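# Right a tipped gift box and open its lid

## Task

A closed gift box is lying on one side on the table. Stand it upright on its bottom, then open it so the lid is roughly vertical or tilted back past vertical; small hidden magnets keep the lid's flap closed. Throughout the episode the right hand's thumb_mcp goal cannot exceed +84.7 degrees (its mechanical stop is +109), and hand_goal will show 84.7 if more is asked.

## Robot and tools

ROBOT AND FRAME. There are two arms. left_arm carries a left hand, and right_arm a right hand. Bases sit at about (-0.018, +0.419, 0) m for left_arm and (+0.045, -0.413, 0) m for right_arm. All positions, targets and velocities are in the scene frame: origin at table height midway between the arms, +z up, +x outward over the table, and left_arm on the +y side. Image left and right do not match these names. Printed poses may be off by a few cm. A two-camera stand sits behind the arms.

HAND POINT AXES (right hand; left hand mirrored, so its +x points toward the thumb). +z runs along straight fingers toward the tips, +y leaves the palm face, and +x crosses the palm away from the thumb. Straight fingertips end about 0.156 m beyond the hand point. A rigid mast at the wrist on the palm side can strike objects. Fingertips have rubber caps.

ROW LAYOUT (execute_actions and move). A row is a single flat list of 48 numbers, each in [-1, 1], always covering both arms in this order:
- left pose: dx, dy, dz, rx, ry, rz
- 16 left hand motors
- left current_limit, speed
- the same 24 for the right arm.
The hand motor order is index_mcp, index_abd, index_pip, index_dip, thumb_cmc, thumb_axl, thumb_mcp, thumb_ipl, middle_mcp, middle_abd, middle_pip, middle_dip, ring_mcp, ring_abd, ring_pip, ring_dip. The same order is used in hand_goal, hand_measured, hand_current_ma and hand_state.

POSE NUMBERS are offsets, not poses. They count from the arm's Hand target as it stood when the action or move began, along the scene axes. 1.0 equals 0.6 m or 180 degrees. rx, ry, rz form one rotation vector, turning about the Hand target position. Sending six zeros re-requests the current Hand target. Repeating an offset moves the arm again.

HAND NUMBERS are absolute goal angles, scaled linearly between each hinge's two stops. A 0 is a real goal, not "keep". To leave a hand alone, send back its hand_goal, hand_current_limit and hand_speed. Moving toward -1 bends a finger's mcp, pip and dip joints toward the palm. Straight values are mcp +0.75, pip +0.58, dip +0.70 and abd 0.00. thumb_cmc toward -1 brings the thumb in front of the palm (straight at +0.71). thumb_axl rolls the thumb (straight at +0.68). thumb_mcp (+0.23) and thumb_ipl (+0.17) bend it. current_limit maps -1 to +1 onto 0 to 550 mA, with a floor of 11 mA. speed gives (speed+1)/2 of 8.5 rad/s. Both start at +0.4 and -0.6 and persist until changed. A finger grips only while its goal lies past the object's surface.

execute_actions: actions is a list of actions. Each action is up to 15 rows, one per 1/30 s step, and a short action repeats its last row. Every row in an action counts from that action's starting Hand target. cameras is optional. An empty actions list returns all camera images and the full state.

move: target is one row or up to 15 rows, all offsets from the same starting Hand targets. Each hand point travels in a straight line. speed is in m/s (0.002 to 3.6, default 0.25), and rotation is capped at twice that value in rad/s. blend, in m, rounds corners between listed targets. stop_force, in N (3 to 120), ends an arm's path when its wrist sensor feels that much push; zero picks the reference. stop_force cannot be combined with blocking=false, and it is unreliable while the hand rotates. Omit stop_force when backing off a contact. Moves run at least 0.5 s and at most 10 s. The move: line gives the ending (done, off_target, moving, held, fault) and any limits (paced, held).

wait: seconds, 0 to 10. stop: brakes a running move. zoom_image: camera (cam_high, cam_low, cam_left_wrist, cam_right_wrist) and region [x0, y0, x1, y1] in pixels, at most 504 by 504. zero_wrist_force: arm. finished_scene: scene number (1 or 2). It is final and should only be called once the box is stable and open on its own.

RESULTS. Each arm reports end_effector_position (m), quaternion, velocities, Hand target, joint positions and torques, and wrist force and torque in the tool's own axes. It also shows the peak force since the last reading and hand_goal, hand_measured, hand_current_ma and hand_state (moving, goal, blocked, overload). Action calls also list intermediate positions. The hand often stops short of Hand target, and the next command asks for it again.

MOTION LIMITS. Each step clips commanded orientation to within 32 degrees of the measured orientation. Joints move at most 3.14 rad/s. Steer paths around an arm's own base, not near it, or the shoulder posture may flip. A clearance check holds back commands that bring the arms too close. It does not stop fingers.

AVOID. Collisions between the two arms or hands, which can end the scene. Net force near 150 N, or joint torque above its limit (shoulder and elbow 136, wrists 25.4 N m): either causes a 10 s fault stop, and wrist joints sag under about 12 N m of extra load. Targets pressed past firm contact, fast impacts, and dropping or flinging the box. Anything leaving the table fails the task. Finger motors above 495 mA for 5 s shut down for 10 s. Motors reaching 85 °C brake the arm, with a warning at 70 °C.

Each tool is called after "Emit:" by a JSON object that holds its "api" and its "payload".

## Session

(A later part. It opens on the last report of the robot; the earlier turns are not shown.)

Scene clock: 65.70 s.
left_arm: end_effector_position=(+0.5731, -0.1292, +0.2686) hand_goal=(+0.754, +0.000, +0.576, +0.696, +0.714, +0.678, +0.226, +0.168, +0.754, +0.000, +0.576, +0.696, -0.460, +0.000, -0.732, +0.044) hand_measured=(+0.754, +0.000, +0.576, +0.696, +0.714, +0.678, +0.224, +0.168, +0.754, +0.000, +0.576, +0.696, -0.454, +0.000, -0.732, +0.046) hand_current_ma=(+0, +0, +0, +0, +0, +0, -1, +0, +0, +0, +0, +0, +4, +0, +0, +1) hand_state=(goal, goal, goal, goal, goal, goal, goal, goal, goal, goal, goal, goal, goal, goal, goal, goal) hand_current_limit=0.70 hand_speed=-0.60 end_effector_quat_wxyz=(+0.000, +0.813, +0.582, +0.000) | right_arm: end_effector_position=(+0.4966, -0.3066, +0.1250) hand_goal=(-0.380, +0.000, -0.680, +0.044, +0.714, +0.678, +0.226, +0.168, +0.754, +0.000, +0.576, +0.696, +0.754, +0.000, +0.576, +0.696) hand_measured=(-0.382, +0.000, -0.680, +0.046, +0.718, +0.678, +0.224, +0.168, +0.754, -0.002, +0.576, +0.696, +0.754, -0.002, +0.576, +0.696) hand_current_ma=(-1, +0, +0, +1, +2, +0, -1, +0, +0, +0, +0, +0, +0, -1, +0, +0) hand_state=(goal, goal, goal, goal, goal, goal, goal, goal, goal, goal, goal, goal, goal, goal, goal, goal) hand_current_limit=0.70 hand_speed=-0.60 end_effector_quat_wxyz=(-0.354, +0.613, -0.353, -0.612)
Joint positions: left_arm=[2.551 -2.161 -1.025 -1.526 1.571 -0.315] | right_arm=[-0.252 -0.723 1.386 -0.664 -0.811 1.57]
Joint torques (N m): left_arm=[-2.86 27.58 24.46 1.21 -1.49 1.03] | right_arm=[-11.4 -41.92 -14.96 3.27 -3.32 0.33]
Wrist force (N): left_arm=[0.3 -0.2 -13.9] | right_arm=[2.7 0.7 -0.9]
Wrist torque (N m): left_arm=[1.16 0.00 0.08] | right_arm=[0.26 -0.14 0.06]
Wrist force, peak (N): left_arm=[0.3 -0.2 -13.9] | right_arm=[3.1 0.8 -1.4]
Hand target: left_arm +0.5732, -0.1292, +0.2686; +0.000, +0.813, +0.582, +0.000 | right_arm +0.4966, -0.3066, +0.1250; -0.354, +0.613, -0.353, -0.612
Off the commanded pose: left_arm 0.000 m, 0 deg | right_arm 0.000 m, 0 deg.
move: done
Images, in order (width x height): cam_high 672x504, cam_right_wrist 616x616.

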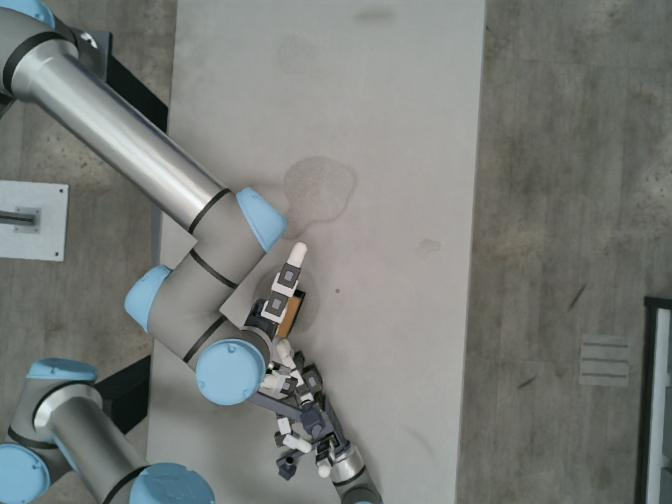

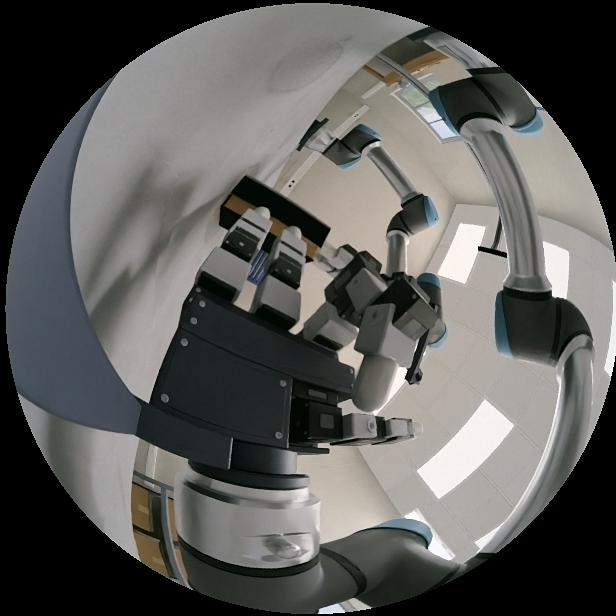

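Emit:
{"api": "move", "payload": {"target": [0, 0, 0, 0, 0, 0, 0.754, 0.0, 0.576, 0.696, 0.714, 0.678, 0.226, 0.168, 0.754, 0.0, 0.576, 0.696, -0.46, 0.0, -0.732, 0.044, 0.7, -0.6, 0.0059, 0.0191, 0, 0, 0, 0, -0.38, 0.0, -0.68, 0.044, 0.714, 0.678, 0.226, 0.168, 0.754, 0.0, 0.576, 0.696, 0.754, 0.0, 0.576, 0.696, 0.7, -0.6], "speed": 0.05, "stop_force": 4, "cameras": ["cam_right_wrist", "cam_high", "cam_low"]}}

Emit:
{"api": "zoom_image", "payload": {"camera": "cam_right_wrist", "region": [210, 165, 340, 275]}}

Emit:
{"api": "zoom_image", "payload": {"camera": "cam_high", "region": [265, 310, 315, 370]}}

Emit:
{"api": "zoom_image", "payload": {"camera": "cam_low", "region": [300, 190, 380, 270]}}

Scene clock: 73.80 s.
left_arm: end_effector_position=(+0.5732, -0.1292, +0.2686) hand_goal=(+0.754, +0.000, +0.576, +0.696, +0.714, +0.678, +0.226, +0.168, +0.754, +0.000, +0.576, +0.696, -0.460, +0.000, -0.732, +0.044) hand_measured=(+0.754, +0.000, +0.576, +0.696, +0.714, +0.678, +0.224, +0.168, +0.754, +0.000, +0.576, +0.696, -0.454, +0.000, -0.732, +0.046) hand_current_ma=(+0, +0, +0, +0, +0, +0, -1, +0, +0, +0, +0, +0, +4, +0, +0, +1) hand_state=(goal, goal, goal, goal, goal, goal, goal, goal, goal, goal, goal, goal, goal, goal, goal, goal) hand_current_limit=0.70 hand_speed=-0.60 end_effector_quat_wxyz=(+0.000, +0.813, +0.582, +0.000) | right_arm: end_effector_position=(+0.5001, -0.2952, +0.1250) hand_goal=(-0.380, +0.000, -0.680, +0.044, +0.714, +0.678, +0.226, +0.168, +0.754, +0.000, +0.576, +0.696, +0.754, +0.000, +0.576, +0.696) hand_measured=(-0.382, +0.000, -0.680, +0.046, +0.718, +0.678, +0.224, +0.168, +0.754, -0.002, +0.576, +0.696, +0.754, -0.002, +0.576, +0.696) hand_current_ma=(-1, +0, +0, +1, +2, +0, -1, +0, +0, +0, +0, +0, +0, -1, +0, +0) hand_state=(goal, goal, goal, goal, goal, goal, goal, goal, goal, goal, goal, goal, goal, goal, goal, goal) hand_current_limit=0.70 hand_speed=-0.60 end_effector_quat_wxyz=(-0.354, +0.613, -0.353, -0.612)
Joint positions: left_arm=[2.551 -2.161 -1.025 -1.526 1.571 -0.315] | right_arm=[-0.233 -0.718 1.376 -0.658 -0.792 1.57]
Joint torques (N m): left_arm=[-3.03 27.71 19.71 2.57 -1.3 0.97] | right_arm=[-13.31 -59 -7.29 -0.55 -3.43 2.27]
Wrist force (N): left_arm=[0.3 -0.2 -13.7] | right_arm=[3.0 1.0 -1.1]
Wrist torque (N m): left_arm=[1.14 -0.01 0.08] | right_arm=[0.32 -0.18 0.09]
Wrist force, peak (N): left_arm=[0.2 -0.2 -14.0] | right_arm=[3.3 0.8 -1.2]
Hand target: left_arm +0.5732, -0.1292, +0.2686; +0.000, +0.813, +0.582, +0.000 | right_arm +0.5001, -0.2952, +0.1250; -0.354, +0.613, -0.353, -0.612
Off the commanded pose: left_arm 0.000 m, 0 deg | right_arm 0.000 m, 0 deg.
move: done
Images, in order (width x height): cam_high 672x504, cam_low 672x504, cam_right_wrist 616x616.

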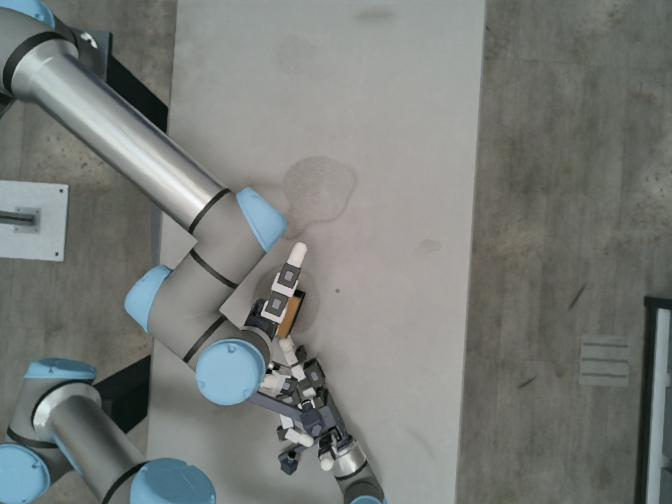

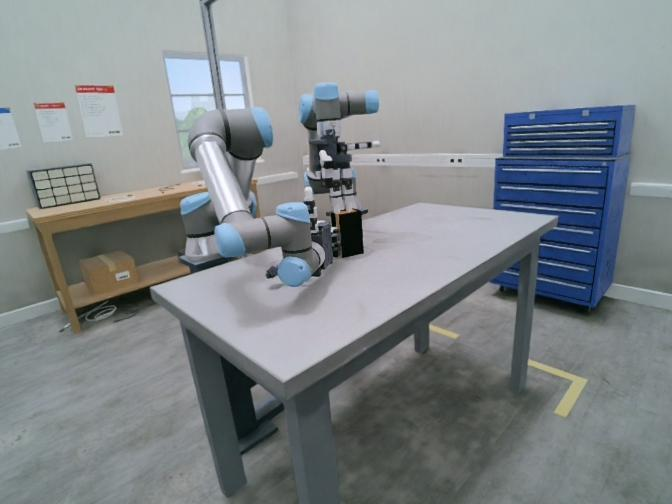

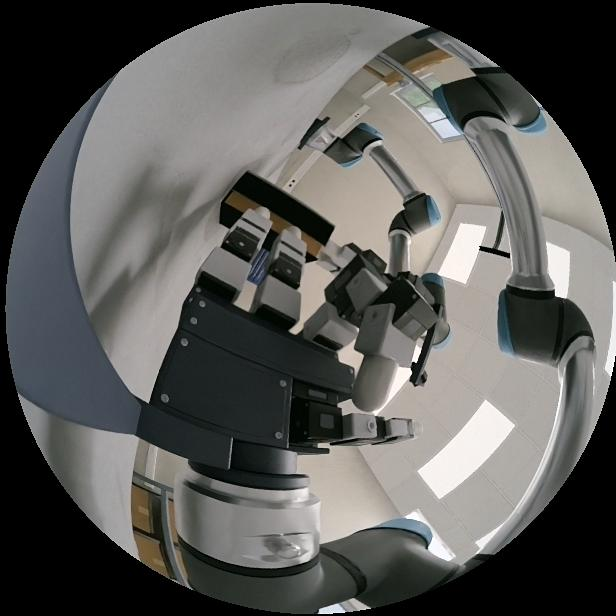

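Scaled by 3.877 from the camera's 616x616 image, which has a finer 880x880 frame.

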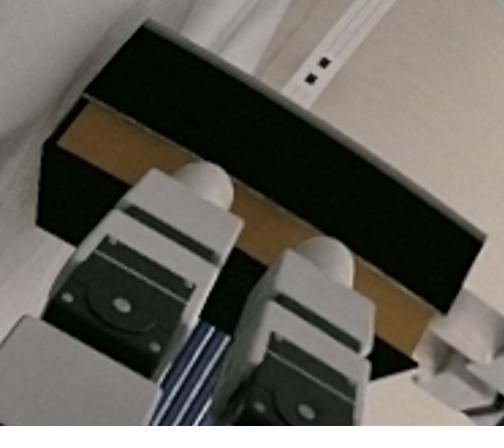

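Scaled by 8.400.

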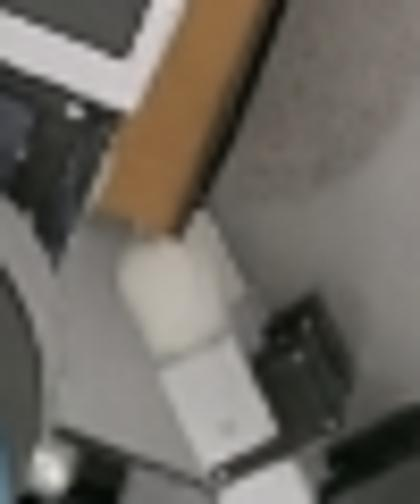

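Scaled by 6.300.

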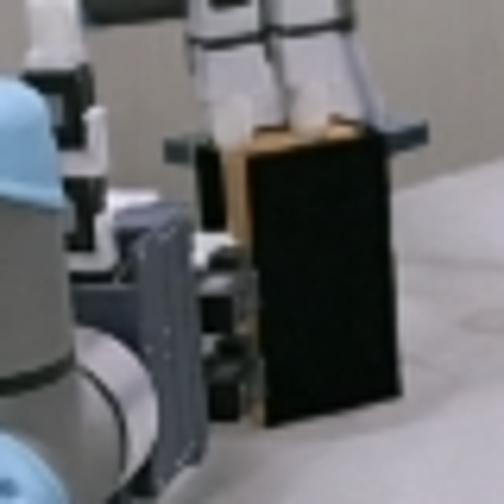

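Emit:
{"api": "move", "payload": {"target": [0, 0, 0, 0, 0, 0, 0.754, 0.0, 0.576, 0.696, 0.714, 0.678, 0.226, 0.168, 0.754, 0.0, 0.576, 0.696, -0.46, 0.0, -0.732, 0.044, 0.7, -0.6, 0.0074, 0.0239, 0, 0, 0, 0, -0.38, 0.0, -0.68, 0.044, 0.714, 0.678, 0.226, 0.168, 0.754, 0.0, 0.576, 0.696, 0.754, 0.0, 0.576, 0.696, 0.7, -0.6], "speed": 0.015, "stop_force": 4, "cameras": ["cam_right_wrist"]}}

Emit:
{"api": "zoom_image", "payload": {"camera": "cam_right_wrist", "region": [210, 165, 340, 275]}}

Scene clock: 77.20 s.
left_arm: end_effector_position=(+0.5732, -0.1292, +0.2686) hand_goal=(+0.754, +0.000, +0.576, +0.696, +0.714, +0.678, +0.226, +0.168, +0.754, +0.000, +0.576, +0.696, -0.460, +0.000, -0.732, +0.044) hand_measured=(+0.756, +0.002, +0.578, +0.696, +0.714, +0.678, +0.224, +0.168, +0.756, +0.002, +0.578, +0.696, -0.454, +0.000, -0.732, +0.046) hand_current_ma=(+1, +0, +0, +0, +0, +0, -1, +0, +1, +0, +0, +0, +4, +0, +0, +1) hand_state=(goal, goal, goal, goal, goal, goal, goal, goal, goal, goal, goal, goal, goal, goal, goal, goal) hand_current_limit=0.70 hand_speed=-0.60 end_effector_quat_wxyz=(+0.000, +0.813, +0.582, +0.000) | right_arm: end_effector_position=(+0.5024, -0.2878, +0.1250) hand_goal=(-0.380, +0.000, -0.680, +0.044, +0.714, +0.678, +0.226, +0.168, +0.754, +0.000, +0.576, +0.696, +0.754, +0.000, +0.576, +0.696) hand_measured=(-0.382, +0.000, -0.680, +0.046, +0.718, +0.678, +0.224, +0.168, +0.752, -0.002, +0.576, +0.696, +0.752, -0.002, +0.576, +0.696) hand_current_ma=(-1, +0, +0, +1, +2, +0, -1, +0, -1, +0, +0, +0, -1, -1, +0, +0) hand_state=(goal, goal, goal, goal, goal, goal, goal, goal, goal, goal, goal, goal, goal, goal, goal, goal) hand_current_limit=0.70 hand_speed=-0.60 end_effector_quat_wxyz=(-0.354, +0.613, -0.353, -0.612)
Joint positions: left_arm=[2.551 -2.161 -1.025 -1.526 1.571 -0.315] | right_arm=[-0.22 -0.714 1.368 -0.655 -0.779 1.57]
Joint torques (N m): left_arm=[-2.79 27.97 17.29 2.56 -1.45 0.97] | right_arm=[-13.77 -60.85 -7.17 -0.54 -3.16 0.71]
Wrist force (N): left_arm=[0.2 -0.1 -13.7] | right_arm=[2.2 0.7 -0.9]
Wrist torque (N m): left_arm=[1.14 0.03 0.07] | right_arm=[0.26 -0.08 0.02]
Wrist force, peak (N): left_arm=[0.3 -0.3 -14.0] | right_arm=[2.3 1.5 -7.7]
Hand target: left_arm +0.5732, -0.1292, +0.2686; +0.000, +0.813, +0.582, +0.000 | right_arm +0.5024, -0.2878, +0.1250; -0.354, +0.613, -0.353, -0.612 (not the last commanded pose)
Off the commanded pose: left_arm 0.000 m, 0 deg | right_arm 0.007 m, 0 deg.
move: contact (right_arm)
Images, in order (width x height): cam_right_wrist 616x616.

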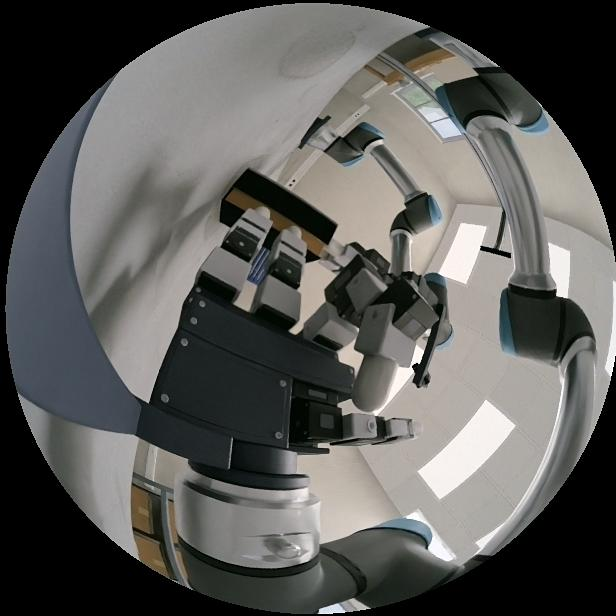

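Scaled by 3.877 from the camera's 616x616 image, which has a finer 880x880 frame.

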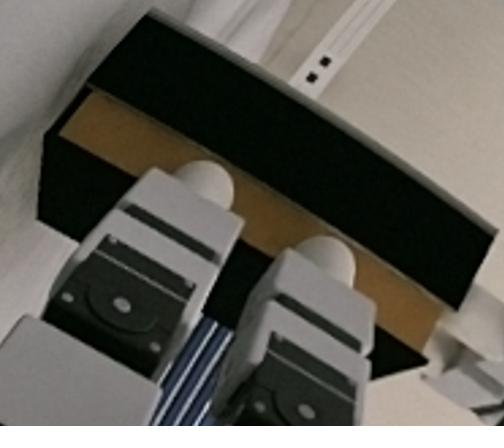

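Emit:
{"api": "move", "payload": {"target": [0, 0, 0, 0, 0, 0, 0.754, 0.0, 0.576, 0.696, 0.714, 0.678, 0.226, 0.168, 0.754, 0.0, 0.576, 0.696, -0.46, 0.0, -0.732, 0.044, 0.7, -0.6, -0.0303, 0.0147, 0, 0, 0, 0, -0.38, 0.0, -0.68, 0.044, 0.714, 0.678, 0.226, 0.168, 0.754, 0.0, 0.576, 0.696, 0.754, 0.0, 0.576, 0.696, 0.7, -0.6], "speed": 0.015, "stop_force": 10, "cameras": ["cam_right_wrist"]}}

Emit:
{"api": "zoom_image", "payload": {"camera": "cam_right_wrist", "region": [210, 165, 340, 275]}}

Scene clock: 79.67 s.
left_arm: end_effector_position=(+0.5732, -0.1292, +0.2686) hand_goal=(+0.754, +0.000, +0.576, +0.696, +0.714, +0.678, +0.226, +0.168, +0.754, +0.000, +0.576, +0.696, -0.460, +0.000, -0.732, +0.044) hand_measured=(+0.768, +0.028, +0.586, +0.702, +0.714, +0.678, +0.224, +0.168, +0.780, +0.028, +0.592, +0.704, -0.454, +0.000, -0.732, +0.046) hand_current_ma=(+15, +28, +7, +3, +0, +0, -1, +0, +36, +30, +16, +6, +4, +0, +0, +1) hand_state=(goal, blocked, goal, goal, goal, goal, goal, goal, blocked, blocked, goal, goal, goal, goal, goal, goal) hand_current_limit=0.70 hand_speed=-0.60 end_effector_quat_wxyz=(+0.000, +0.813, +0.582, +0.000) | right_arm: end_effector_position=(+0.4842, -0.2790, +0.1250) hand_goal=(-0.380, +0.000, -0.680, +0.044, +0.714, +0.678, +0.226, +0.168, +0.754, +0.000, +0.576, +0.696, +0.754, +0.000, +0.576, +0.696) hand_measured=(-0.382, +0.000, -0.680, +0.046, +0.718, +0.678, +0.224, +0.168, +0.750, -0.002, +0.576, +0.696, +0.750, -0.002, +0.576, +0.698) hand_current_ma=(-1, +0, +0, +1, +2, +0, -1, +0, -2, -1, +0, +0, -2, -1, +0, +0) hand_state=(goal, goal, goal, goal, goal, goal, goal, goal, goal, goal, goal, goal, goal, goal, goal, goal) hand_current_limit=0.70 hand_speed=-0.60 end_effector_quat_wxyz=(-0.354, +0.613, -0.353, -0.612)
Joint positions: left_arm=[2.551 -2.161 -1.025 -1.526 1.571 -0.315] | right_arm=[-0.214 -0.749 1.44 -0.691 -0.773 1.57]
Joint torques (N m): left_arm=[-3.44 32.38 14.51 2.58 -1.48 0.91] | right_arm=[2.78 -39.66 -21.22 3.7 0.3 -1.91]
Wrist force (N): left_arm=[3.1 -1.7 -11.4] | right_arm=[2.8 1.4 -7.1]
Wrist torque (N m): left_arm=[1.15 0.41 0.33] | right_arm=[0.73 0.12 0.08]
Wrist force, peak (N): left_arm=[1.0 -0.7 -14.0] | right_arm=[3.0 1.1 -8.9]
Hand target: left_arm +0.5732, -0.1292, +0.2686; +0.000, +0.813, +0.582, +0.000 | right_arm +0.4842, -0.2790, +0.1250; -0.354, +0.613, -0.353, -0.612
Off the commanded pose: left_arm 0.000 m, 0 deg | right_arm 0.000 m, 0 deg.
move: done
Images, in order (width x height): cam_right_wrist 616x616.

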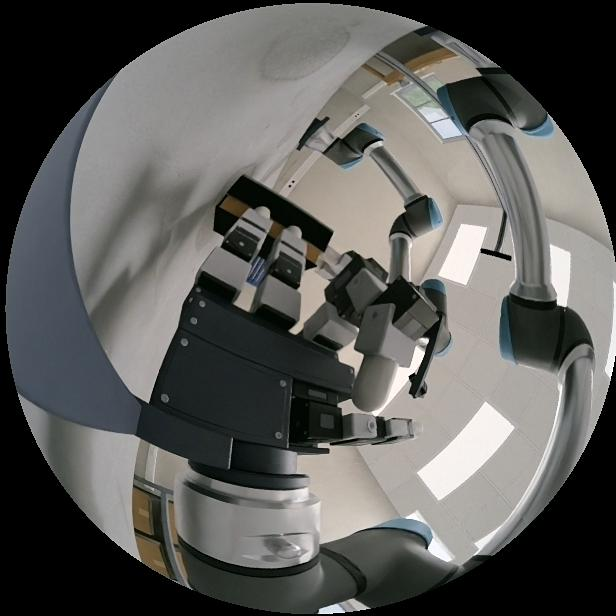

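Scaled by 3.877 from the camera's 616x616 image, which has a finer 880x880 frame.

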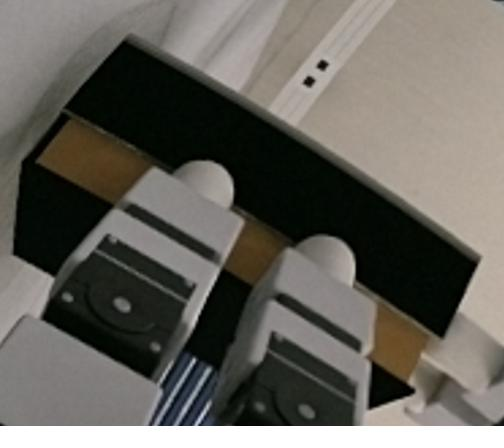

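Emit:
{"api": "wait", "payload": {"seconds": 0.1, "cameras": ["all"]}}

Emit:
{"api": "zoom_image", "payload": {"camera": "cam_left_wrist", "region": [250, 150, 400, 300]}}

Emit:
{"api": "zoom_image", "payload": {"camera": "cam_high", "region": [240, 270, 340, 380]}}

Emit:
{"api": "zoom_image", "payload": {"camera": "cam_right_wrist", "region": [240, 190, 310, 250]}}

Scene clock: 80.10 s.
left_arm: end_effector_position=(+0.5732, -0.1292, +0.2686) hand_goal=(+0.754, +0.000, +0.576, +0.696, +0.714, +0.678, +0.226, +0.168, +0.754, +0.000, +0.576, +0.696, -0.460, +0.000, -0.732, +0.044) hand_measured=(+0.768, +0.028, +0.586, +0.702, +0.714, +0.678, +0.224, +0.168, +0.780, +0.028, +0.592, +0.704, -0.454, +0.000, -0.732, +0.046) hand_current_ma=(+15, +28, +7, +3, +0, +0, -1, +0, +36, +30, +16, +6, +4, +0, +0, +1) hand_state=(goal, blocked, goal, goal, goal, goal, goal, goal, blocked, blocked, goal, goal, goal, goal, goal, goal) hand_current_limit=0.70 hand_speed=-0.60 end_effector_quat_wxyz=(+0.000, +0.813, +0.582, +0.000) | right_arm: end_effector_position=(+0.4842, -0.2790, +0.1250) hand_goal=(-0.380, +0.000, -0.680, +0.044, +0.714, +0.678, +0.226, +0.168, +0.754, +0.000, +0.576, +0.696, +0.754, +0.000, +0.576, +0.696) hand_measured=(-0.382, +0.000, -0.680, +0.046, +0.718, +0.678, +0.224, +0.168, +0.750, -0.002, +0.576, +0.696, +0.750, -0.002, +0.576, +0.698) hand_current_ma=(-1, +0, +0, +1, +2, +0, -1, +0, -2, -1, +0, +0, -2, -1, +0, +0) hand_state=(goal, goal, goal, goal, goal, goal, goal, goal, goal, goal, goal, goal, goal, goal, goal, goal) hand_current_limit=0.70 hand_speed=-0.60 end_effector_quat_wxyz=(-0.354, +0.613, -0.353, -0.612)
Joint positions: left_arm=[2.551 -2.161 -1.025 -1.526 1.571 -0.315] | right_arm=[-0.214 -0.749 1.44 -0.691 -0.773 1.57]
Joint torques (N m): left_arm=[-2.72 34.64 12.8 2.57 -1.37 0.94] | right_arm=[-4.86 -38.8 -21.64 3.78 -1.29 -1.88]
Wrist force (N): left_arm=[3.0 -1.6 -11.1] | right_arm=[2.7 1.5 -7.0]
Wrist torque (N m): left_arm=[1.13 0.42 0.32] | right_arm=[0.73 0.11 0.08]
Wrist force, peak (N): left_arm=[3.1 -1.7 -11.5] | right_arm=[2.9 1.4 -7.2]
Hand target: left_arm +0.5732, -0.1292, +0.2686; +0.000, +0.813, +0.582, +0.000 | right_arm +0.4842, -0.2790, +0.1250; -0.354, +0.613, -0.353, -0.612
Off the commanded pose: left_arm 0.000 m, 0 deg | right_arm 0.000 m, 0 deg.
wait: 0.10 s; at rest from the start

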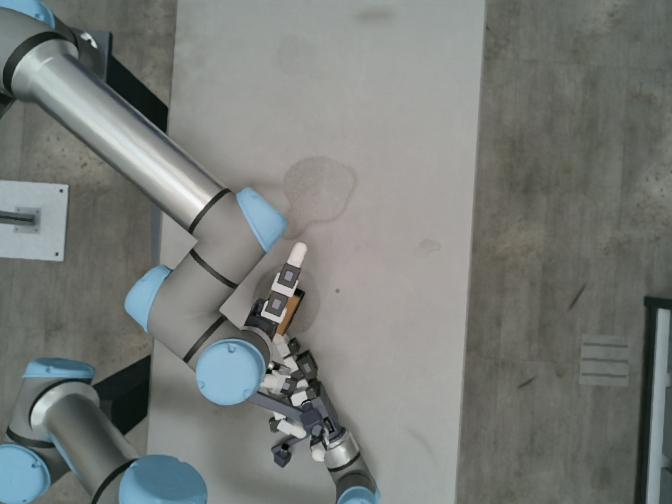

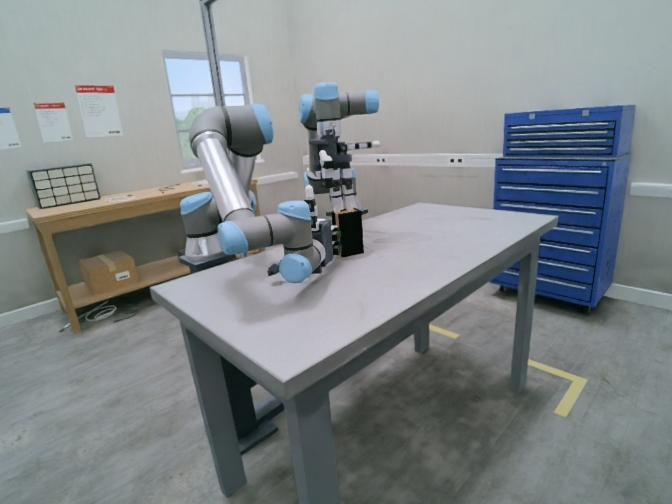

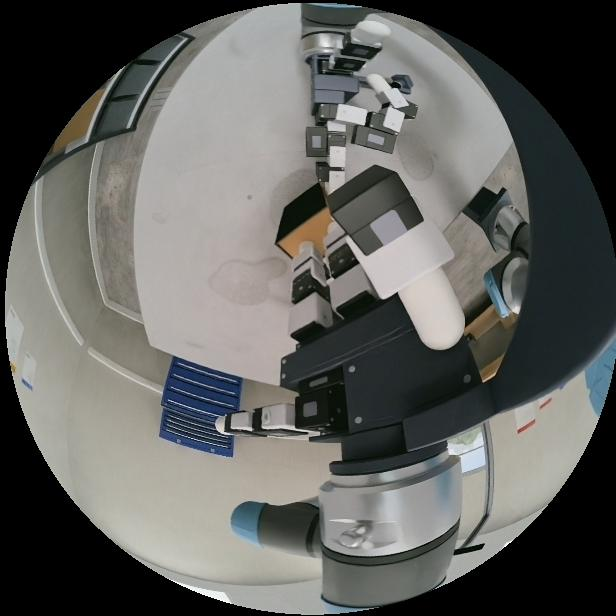

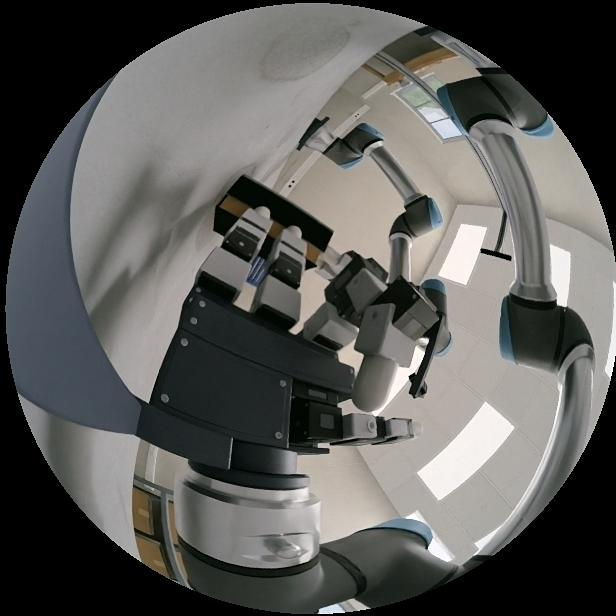

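Scaled by 3.360 from the camera's 616x616 image, which has a finer 880x880 frame.

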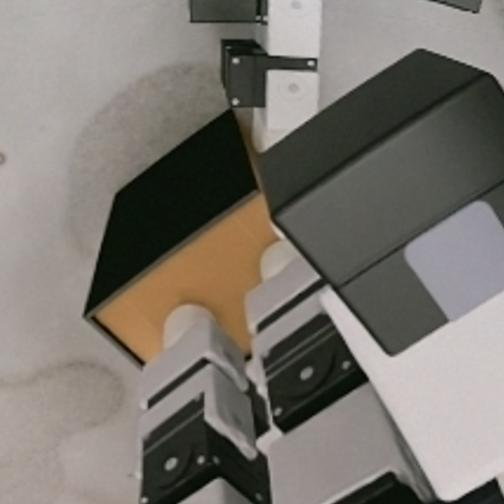

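Scaled by 4.582.

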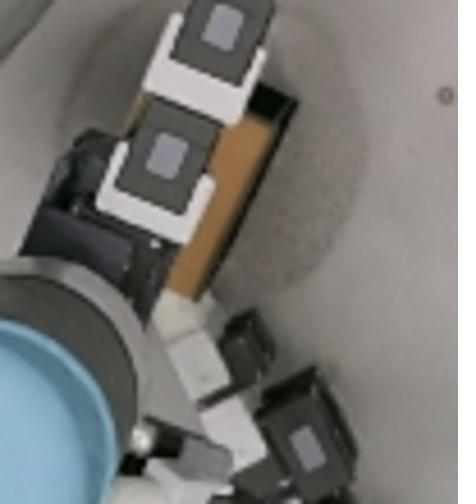

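Scaled by 7.200 from the camera's 616x616 image, which has a finer 880x880 frame.

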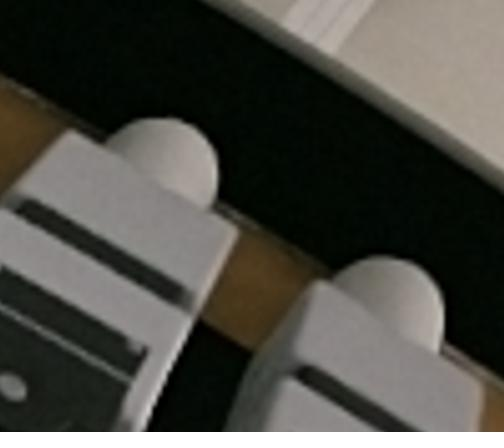

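Emit:
{"api": "move", "payload": {"target": [0, 0, 0, 0, 0, 0, 0.754, 0.0, 0.576, 0.696, 0.714, 0.678, 0.226, 0.168, 0.754, 0.0, 0.576, 0.696, -0.46, 0.0, -0.732, 0.044, 0.7, -0.6, 0.0127, -0.0039, 0, 0, 0, 0, -0.38, 0.0, -0.68, 0.044, 0.714, 0.678, 0.226, 0.168, 0.754, 0.0, 0.576, 0.696, 0.754, 0.0, 0.576, 0.696, 0.7, -0.6], "speed": 0.03}}

Emit:
{"api": "move", "payload": {"target": [0, 0, -0.02, 0, 0, 0, 0.754, 0.0, 0.576, 0.696, 0.714, 0.678, 0.226, 0.168, 0.754, 0.0, 0.576, 0.696, -0.46, 0.0, -0.732, 0.044, 0.7, -0.6, 0, 0, 0, 0, 0, 0, -0.38, 0.0, -0.68, 0.044, 0.714, 0.678, 0.226, 0.168, 0.754, 0.0, 0.576, 0.696, 0.754, 0.0, 0.576, 0.696, 0.7, -0.6], "speed": 0.006, "stop_force": 12, "cameras": ["cam_right_wrist"]}}

Emit:
{"api": "zoom_image", "payload": {"camera": "cam_right_wrist", "region": [210, 165, 340, 275]}}

Scene clock: 81.40 s.
left_arm: end_effector_position=(+0.5732, -0.1292, +0.2686) hand_goal=(+0.754, +0.000, +0.576, +0.696, +0.714, +0.678, +0.226, +0.168, +0.754, +0.000, +0.576, +0.696, -0.460, +0.000, -0.732, +0.044) hand_measured=(+0.768, +0.028, +0.586, +0.702, +0.714, +0.678, +0.224, +0.168, +0.780, +0.028, +0.592, +0.704, -0.454, +0.000, -0.732, +0.046) hand_current_ma=(+15, +28, +7, +3, +0, +0, -1, +0, +36, +30, +16, +6, +4, +0, +0, +1) hand_state=(goal, blocked, goal, goal, goal, goal, goal, goal, blocked, blocked, goal, goal, goal, goal, goal, goal) hand_current_limit=0.70 hand_speed=-0.60 end_effector_quat_wxyz=(+0.000, +0.813, +0.582, +0.000) | right_arm: end_effector_position=(+0.4919, -0.2814, +0.1250) hand_goal=(-0.380, +0.000, -0.680, +0.044, +0.714, +0.678, +0.226, +0.168, +0.754, +0.000, +0.576, +0.696, +0.754, +0.000, +0.576, +0.696) hand_measured=(-0.382, +0.000, -0.680, +0.046, +0.718, +0.678, +0.224, +0.168, +0.746, -0.002, +0.572, +0.694, +0.746, -0.002, +0.572, +0.696) hand_current_ma=(-1, +0, +0, +1, +2, +0, -1, +0, -6, -1, -2, +0, -6, -1, -2, +0) hand_state=(goal, goal, goal, goal, goal, goal, goal, goal, goal, goal, goal, goal, goal, goal, goal, goal) hand_current_limit=0.70 hand_speed=-0.60 end_effector_quat_wxyz=(-0.354, +0.612, -0.353, -0.612) end_effector_velocity=(-0.001, +0.000, +0.000) end_effector_angular_velocity=(+0.001, +0.002, +0.000)
Joint positions: left_arm=[2.551 -2.161 -1.025 -1.526 1.571 -0.315] | right_arm=[-0.215 -0.735 1.41 -0.676 -0.774 1.57]
Joint velocities: left_arm=[within noise] | right_arm=[0 -0.001 0.005 -0.002 0 0]
Joint torques (N m): left_arm=[-2.59 39.73 13.17 2.55 -1.39 0.99] | right_arm=[-12 -57.43 -5.99 -0.19 -2.67 -0.44]
Wrist force (N): left_arm=[2.5 -1.2 -11.5] | right_arm=[2.6 1.6 -1.6]
Wrist torque (N m): left_arm=[1.10 0.38 0.28] | right_arm=[0.26 -0.12 0.08]
Wrist force, peak (N): left_arm=[2.5 -1.3 -12.0] | right_arm=[2.9 1.4 -7.6]
Hand target: left_arm +0.5732, -0.1292, +0.2686; +0.000, +0.813, +0.582, +0.000 | right_arm +0.4918, -0.2813, +0.1250; -0.354, +0.613, -0.353, -0.612
Off the commanded pose: left_arm 0.000 m, 0 deg | right_arm 0.000 m, 0 deg.
move: done

Scene clock: 82.50 s.
left_arm: end_effector_position=(+0.5732, -0.1292, +0.2681) hand_goal=(+0.754, +0.000, +0.576, +0.696, +0.714, +0.678, +0.226, +0.168, +0.754, +0.000, +0.576, +0.696, -0.460, +0.000, -0.732, +0.044) hand_measured=(+0.770, +0.028, +0.588, +0.702, +0.714, +0.678, +0.224, +0.168, +0.780, +0.028, +0.594, +0.704, -0.454, +0.000, -0.732, +0.046) hand_current_ma=(+15, +29, +9, +3, +0, +0, -1, +0, +37, +30, +18, +6, +4, +0, +0, +1) hand_state=(goal, blocked, goal, goal, goal, goal, goal, goal, blocked, blocked, goal, goal, goal, goal, goal, goal) hand_current_limit=0.70 hand_speed=-0.60 end_effector_quat_wxyz=(+0.000, +0.813, +0.582, +0.000) | right_arm: end_effector_position=(+0.4918, -0.2813, +0.1250) hand_goal=(-0.380, +0.000, -0.680, +0.044, +0.714, +0.678, +0.226, +0.168, +0.754, +0.000, +0.576, +0.696, +0.754, +0.000, +0.576, +0.696) hand_measured=(-0.382, +0.000, -0.680, +0.046, +0.718, +0.678, +0.224, +0.168, +0.746, -0.002, +0.572, +0.694, +0.746, -0.002, +0.572, +0.696) hand_current_ma=(-1, +0, +0, +1, +2, +0, -1, +0, -6, -1, -2, +0, -6, -1, -2, +0) hand_state=(goal, goal, goal, goal, goal, goal, goal, goal, goal, goal, goal, goal, goal, goal, goal, goal) hand_current_limit=0.70 hand_speed=-0.60 end_effector_quat_wxyz=(-0.354, +0.613, -0.353, -0.612)
Joint positions: left_arm=[2.551 -2.161 -1.026 -1.524 1.571 -0.315] | right_arm=[-0.215 -0.735 1.411 -0.676 -0.774 1.57]
Joint torques (N m): left_arm=[-2.51 34.04 22.08 -0.25 -1.49 0.92] | right_arm=[-7.19 -59.84 -6.88 -0.55 -1.82 -0.34]
Wrist force (N): left_arm=[2.5 -1.1 -22.5] | right_arm=[3.0 1.5 -1.5]
Wrist torque (N m): left_arm=[2.02 0.42 0.29] | right_arm=[0.23 -0.14 0.11]
Wrist force, peak (N): left_arm=[2.4 -1.5 -28.6] | right_arm=[3.2 1.8 -1.7]
Hand target: left_arm +0.5732, -0.1292, +0.2681; +0.000, +0.813, +0.582, +0.000 (not the last commanded pose) | right_arm +0.4918, -0.2813, +0.1250; -0.354, +0.613, -0.353, -0.612
Off the commanded pose: left_arm 0.012 m, 0 deg | right_arm 0.000 m, 0 deg.
move: contact (left_arm)
Images, in order (width x height): cam_right_wrist 616x616.

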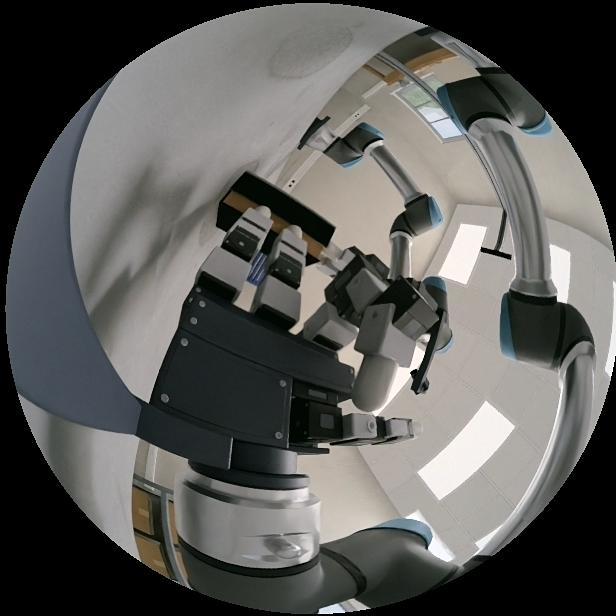

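Scaled by 3.877 from the camera's 616x616 image, which has a finer 880x880 frame.

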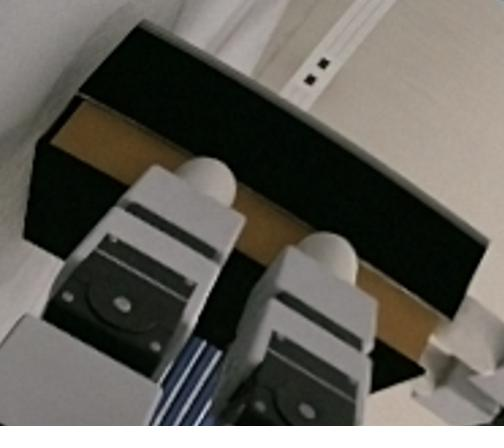

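Emit:
{"api": "move", "payload": {"target": [0, 0, 0, 0, 0, 0, 0.754, 0.0, 0.576, 0.696, 0.714, 0.678, 0.226, 0.168, 0.754, 0.0, 0.576, 0.696, -0.46, 0.0, -0.732, 0.044, 0.7, -0.6, -0.0208, 0.0173, 0, 0, 0, 0, -0.38, 0.0, -0.68, 0.044, 0.714, 0.678, 0.226, 0.168, 0.754, 0.0, 0.576, 0.696, 0.754, 0.0, 0.576, 0.696, 0.7, -0.6], "speed": 0.012, "stop_force": 14, "cameras": ["cam_right_wrist", "cam_left_wrist"]}}

Emit:
{"api": "zoom_image", "payload": {"camera": "cam_right_wrist", "region": [210, 165, 340, 275]}}

Emit:
{"api": "zoom_image", "payload": {"camera": "cam_left_wrist", "region": [250, 150, 400, 300]}}

Scene clock: 85.00 s.
left_arm: end_effector_position=(+0.5732, -0.1292, +0.2681) hand_goal=(+0.754, +0.000, +0.576, +0.696, +0.714, +0.678, +0.226, +0.168, +0.754, +0.000, +0.576, +0.696, -0.460, +0.000, -0.732, +0.044) hand_measured=(+0.782, +0.060, +0.596, +0.708, +0.714, +0.678, +0.224, +0.168, +0.806, +0.056, +0.610, +0.714, -0.454, +0.000, -0.732, +0.046) hand_current_ma=(+41, +94, +22, +10, +0, +0, -1, +0, +103, +84, +46, +19, +4, +0, +0, +1) hand_state=(blocked, blocked, blocked, goal, goal, goal, goal, goal, blocked, blocked, blocked, goal, goal, goal, goal, goal) hand_current_limit=0.70 hand_speed=-0.60 end_effector_quat_wxyz=(+0.000, +0.813, +0.582, +0.000) | right_arm: end_effector_position=(+0.4793, -0.2709, +0.1250) hand_goal=(-0.380, +0.000, -0.680, +0.044, +0.714, +0.678, +0.226, +0.168, +0.754, +0.000, +0.576, +0.696, +0.754, +0.000, +0.576, +0.696) hand_measured=(-0.382, +0.000, -0.680, +0.046, +0.718, +0.678, +0.224, +0.168, +0.736, -0.002, +0.568, +0.694, +0.736, -0.002, +0.568, +0.694) hand_current_ma=(-1, +0, +0, +1, +2, +0, -1, +0, -23, -1, -7, +0, -24, -1, -6, +0) hand_state=(goal, goal, goal, goal, goal, goal, goal, goal, goal, goal, goal, goal, goal, goal, goal, goal) hand_current_limit=0.70 hand_speed=-0.60 end_effector_quat_wxyz=(-0.354, +0.613, -0.353, -0.612)
Joint positions: left_arm=[2.551 -2.161 -1.026 -1.524 1.571 -0.315] | right_arm=[-0.203 -0.759 1.459 -0.701 -0.762 1.57]
Joint torques (N m): left_arm=[-2.42 34.05 21.66 4.32 -1.47 0.91] | right_arm=[-4.51 -38.57 -20.74 4.01 -1.26 -1.11]
Wrist force (N): left_arm=[5.6 -3.2 -12.3] | right_arm=[2.8 3.2 -10.4]
Wrist torque (N m): left_arm=[1.41 0.92 0.58] | right_arm=[0.85 0.30 0.15]
Wrist force, peak (N): left_arm=[2.5 -0.9 -22.8] | right_arm=[2.8 3.0 -12.5]
Hand target: left_arm +0.5732, -0.1292, +0.2681; +0.000, +0.813, +0.582, +0.000 | right_arm +0.4793, -0.2710, +0.1250; -0.354, +0.613, -0.353, -0.612
Off the commanded pose: left_arm 0.000 m, 0 deg | right_arm 0.000 m, 0 deg.
move: done
Images, in order (width x height): cam_left_wrist 616x616, cam_right_wrist 616x616.

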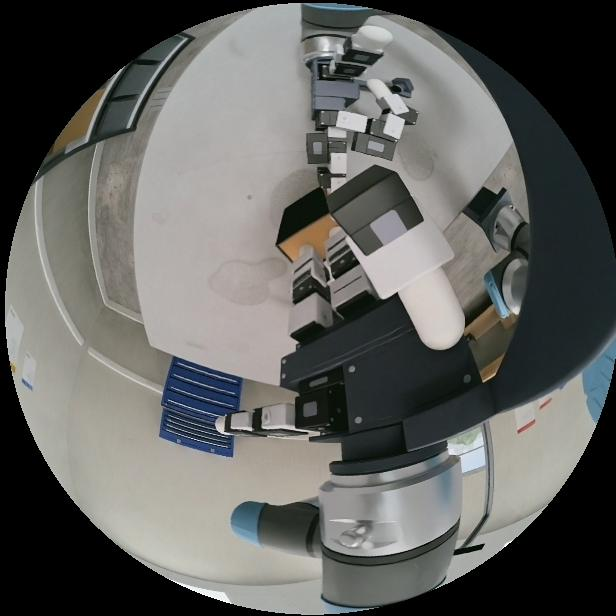

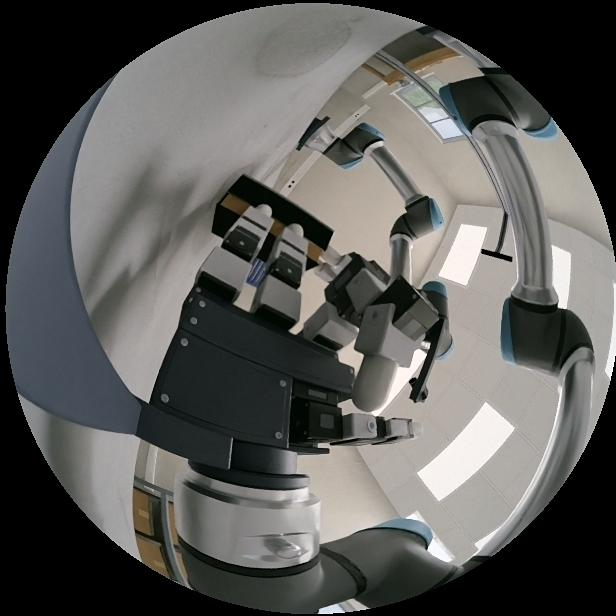

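Scaled by 3.877 from the camera's 616x616 image, which has a finer 880x880 frame.

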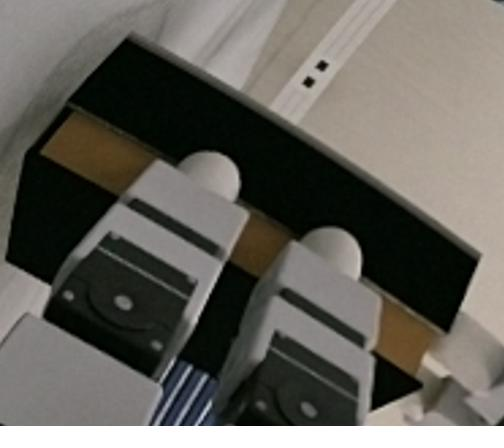

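Scaled by 3.360 from the camera's 616x616 image, which has a finer 880x880 frame.

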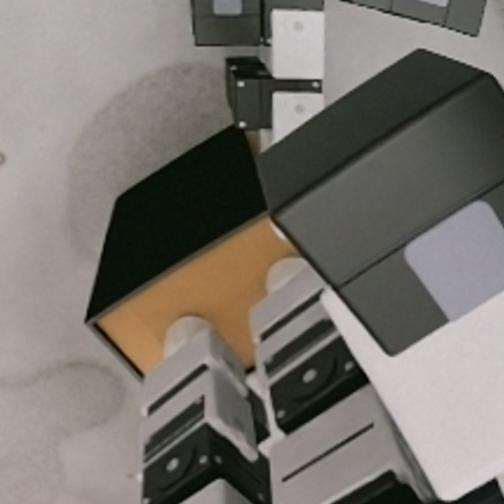

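Emit:
{"api": "zoom_image", "payload": {"camera": "cam_right_wrist", "region": [240, 185, 310, 245]}}

Scaled by 7.200 from the camera's 616x616 image, which has a finer 880x880 frame.

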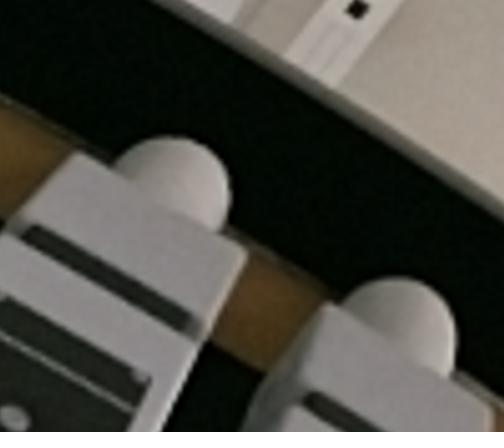

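Emit:
{"api": "move", "payload": {"target": [0, 0, -0.02, 0, 0, 0, 0.754, 0.0, 0.576, 0.696, 0.714, 0.678, 0.226, 0.168, 0.754, 0.0, 0.576, 0.696, -0.46, 0.0, -0.732, 0.044, 0.75, -0.6, 0, 0, 0, 0, 0, 0, -0.38, 0.0, -0.68, 0.044, 0.714, 0.678, 0.226, 0.168, 0.754, 0.0, 0.576, 0.696, 0.754, 0.0, 0.576, 0.696, 0.75, -0.6], "speed": 0.006, "stop_force": 22}}

Emit:
{"api": "move", "payload": {"target": [[0, 0, 0, 0, 0, 0, 0.754, 0.0, 0.576, 0.696, 0.714, 0.678, 0.226, 0.168, 0.754, 0.0, 0.576, 0.696, -0.46, 0.0, -0.732, 0.044, 0.75, -0.6, 0.008, -0.0025, 0, 0, 0, 0, -0.38, 0.0, -0.68, 0.044, 0.714, 0.678, 0.226, 0.168, 0.754, 0.0, 0.576, 0.696, 0.754, 0.0, 0.576, 0.696, 0.75, -0.6], [0, 0, 0, 0, 0, 0, 0.754, 0.0, 0.576, 0.696, 0.714, 0.678, 0.226, 0.168, 0.754, 0.0, 0.576, 0.696, -0.46, 0.0, -0.732, 0.044, 0.75, -0.6, 0.0105, 0.0055, 0, 0, 0, 0, -0.38, 0.0, -0.68, 0.044, 0.714, 0.678, 0.226, 0.168, 0.754, 0.0, 0.576, 0.696, 0.754, 0.0, 0.576, 0.696, 0.75, -0.6]], "speed": 0.02, "cameras": ["cam_right_wrist", "cam_left_wrist"]}}

Emit:
{"api": "zoom_image", "payload": {"camera": "cam_right_wrist", "region": [210, 165, 340, 275]}}

Scene clock: 95.37 s.
left_arm: end_effector_position=(+0.5733, -0.1293, +0.2673) hand_goal=(+0.754, +0.000, +0.576, +0.696, +0.714, +0.678, +0.226, +0.168, +0.754, +0.000, +0.576, +0.696, -0.460, +0.000, -0.732, +0.044) hand_measured=(+0.784, +0.062, +0.600, +0.708, +0.714, +0.678, +0.224, +0.168, +0.808, +0.056, +0.612, +0.716, -0.454, +0.000, -0.732, +0.046) hand_current_ma=(+44, +97, +28, +11, +0, +0, -1, +0, +106, +87, +55, +21, +4, +0, +0, +1) hand_state=(blocked, blocked, blocked, goal, goal, goal, goal, goal, blocked, blocked, blocked, goal, goal, goal, goal, goal) hand_current_limit=0.75 hand_speed=-0.60 end_effector_quat_wxyz=(+0.001, +0.813, +0.582, +0.000) | right_arm: end_effector_position=(+0.4793, -0.2710, +0.1250) hand_goal=(-0.380, +0.000, -0.680, +0.044, +0.714, +0.678, +0.226, +0.168, +0.754, +0.000, +0.576, +0.696, +0.754, +0.000, +0.576, +0.696) hand_measured=(-0.382, +0.000, -0.680, +0.046, +0.718, +0.678, +0.224, +0.168, +0.736, -0.002, +0.568, +0.694, +0.736, -0.004, +0.568, +0.694) hand_current_ma=(-1, +0, +0, +1, +2, +0, -1, +0, -23, -1, -7, +0, -24, -1, -6, +0) hand_state=(goal, goal, goal, goal, goal, goal, goal, goal, goal, goal, goal, goal, goal, goal, goal, goal) hand_current_limit=0.75 hand_speed=-0.60 end_effector_quat_wxyz=(-0.354, +0.613, -0.353, -0.612)
Joint positions: left_arm=[2.551 -2.161 -1.028 -1.521 1.571 -0.315] | right_arm=[-0.203 -0.759 1.459 -0.701 -0.762 1.57]
Joint torques (N m): left_arm=[-3.06 22.35 16.93 -0.88 -1.4 0.71] | right_arm=[-7.73 -38.37 -20.21 3.73 -2.3 1.01]
Wrist force (N): left_arm=[4.6 -1.3 -33.3] | right_arm=[2.8 3.0 -9.1]
Wrist torque (N m): left_arm=[3.05 0.94 0.50] | right_arm=[0.73 0.24 0.15]
Wrist force, peak (N): left_arm=[4.2 -1.0 -39.6] | right_arm=[3.2 3.3 -11.0]
Hand target: left_arm +0.5733, -0.1293, +0.2673; +0.001, +0.813, +0.582, +0.000 (not the last commanded pose) | right_arm +0.4793, -0.2710, +0.1250; -0.354, +0.613, -0.353, -0.612
Off the commanded pose: left_arm 0.011 m, 0 deg | right_arm 0.000 m, 0 deg.
move: contact (left_arm)

Scene clock: 96.43 s.
left_arm: end_effector_position=(+0.5733, -0.1293, +0.2673) hand_goal=(+0.754, +0.000, +0.576, +0.696, +0.714, +0.678, +0.226, +0.168, +0.754, +0.000, +0.576, +0.696, -0.460, +0.000, -0.732, +0.044) hand_measured=(+0.784, +0.062, +0.600, +0.708, +0.714, +0.678, +0.224, +0.168, +0.808, +0.056, +0.612, +0.716, -0.454, +0.000, -0.732, +0.046) hand_current_ma=(+44, +97, +28, +11, +0, +0, -1, +0, +106, +87, +55, +21, +4, +0, +0, +1) hand_state=(blocked, blocked, blocked, goal, goal, goal, goal, goal, blocked, blocked, blocked, goal, goal, goal, goal, goal) hand_current_limit=0.75 hand_speed=-0.60 end_effector_quat_wxyz=(+0.001, +0.813, +0.582, +0.000) | right_arm: end_effector_position=(+0.4857, -0.2675, +0.1250) hand_goal=(-0.380, +0.000, -0.680, +0.044, +0.714, +0.678, +0.226, +0.168, +0.754, +0.000, +0.576, +0.696, +0.754, +0.000, +0.576, +0.696) hand_measured=(-0.382, +0.000, -0.680, +0.046, +0.718, +0.678, +0.224, +0.168, +0.710, -0.004, +0.550, +0.686, +0.710, -0.004, +0.554, +0.688) hand_current_ma=(-1, +0, +0, +1, +2, +0, -1, +0, -84, -1, -35, -8, -90, -1, -29, -6) hand_state=(goal, goal, goal, goal, goal, goal, goal, goal, blocked, goal, blocked, goal, blocked, goal, blocked, goal) hand_current_limit=0.75 hand_speed=-0.60 end_effector_quat_wxyz=(-0.354, +0.613, -0.353, -0.612)
Joint positions: left_arm=[2.551 -2.161 -1.028 -1.521 1.571 -0.315] | right_arm=[-0.195 -0.747 1.435 -0.689 -0.754 1.57]
Joint torques (N m): left_arm=[-2 20.85 15.25 0.2 -1.46 0.79] | right_arm=[-5.03 -48.16 -9.83 2.8 -0.03 2.34]
Wrist force (N): left_arm=[4.8 -1.5 -33.0] | right_arm=[2.7 5.5 -14.1]
Wrist torque (N m): left_arm=[3.05 0.97 0.53] | right_arm=[0.93 0.46 0.25]
Wrist force, peak (N): left_arm=[4.1 -0.4 -33.6] | right_arm=[2.9 5.2 -14.5]
Hand target: left_arm +0.5733, -0.1293, +0.2673; +0.001, +0.813, +0.582, +0.000 | right_arm +0.4856, -0.2677, +0.1250; -0.354, +0.613, -0.353, -0.612
Off the commanded pose: left_arm 0.000 m, 0 deg | right_arm 0.000 m, 0 deg.
move: done
Images, in order (width x height): cam_left_wrist 616x616, cam_right_wrist 616x616.

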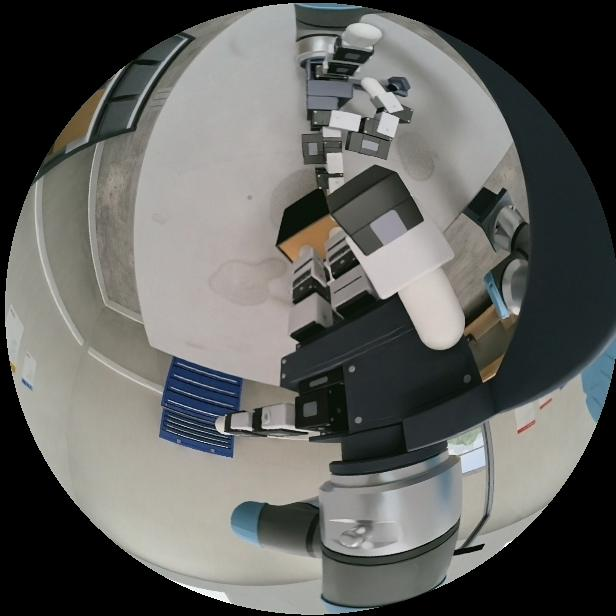

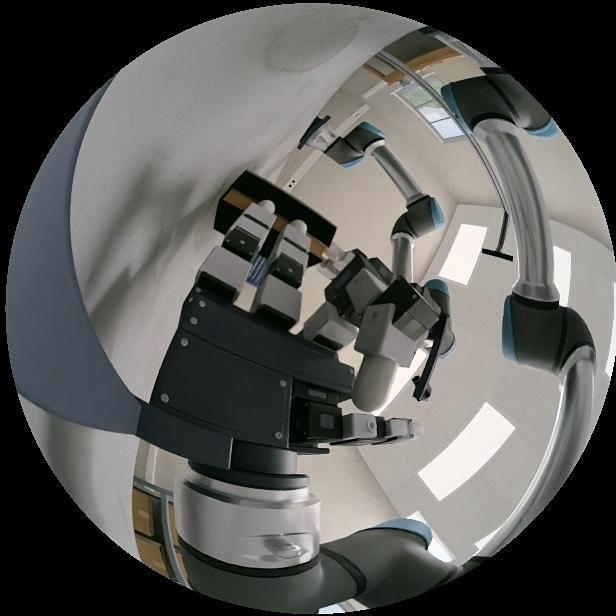

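Scaled by 3.877 from the camera's 616x616 image, which has a finer 880x880 frame.

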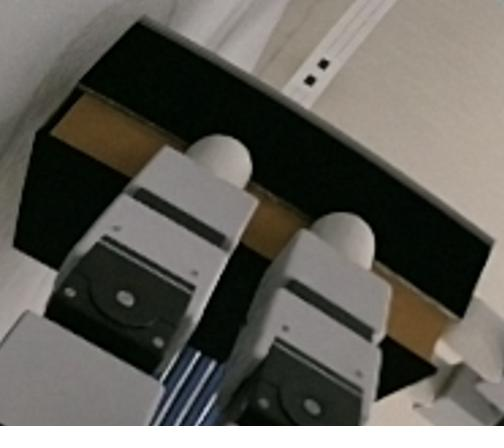

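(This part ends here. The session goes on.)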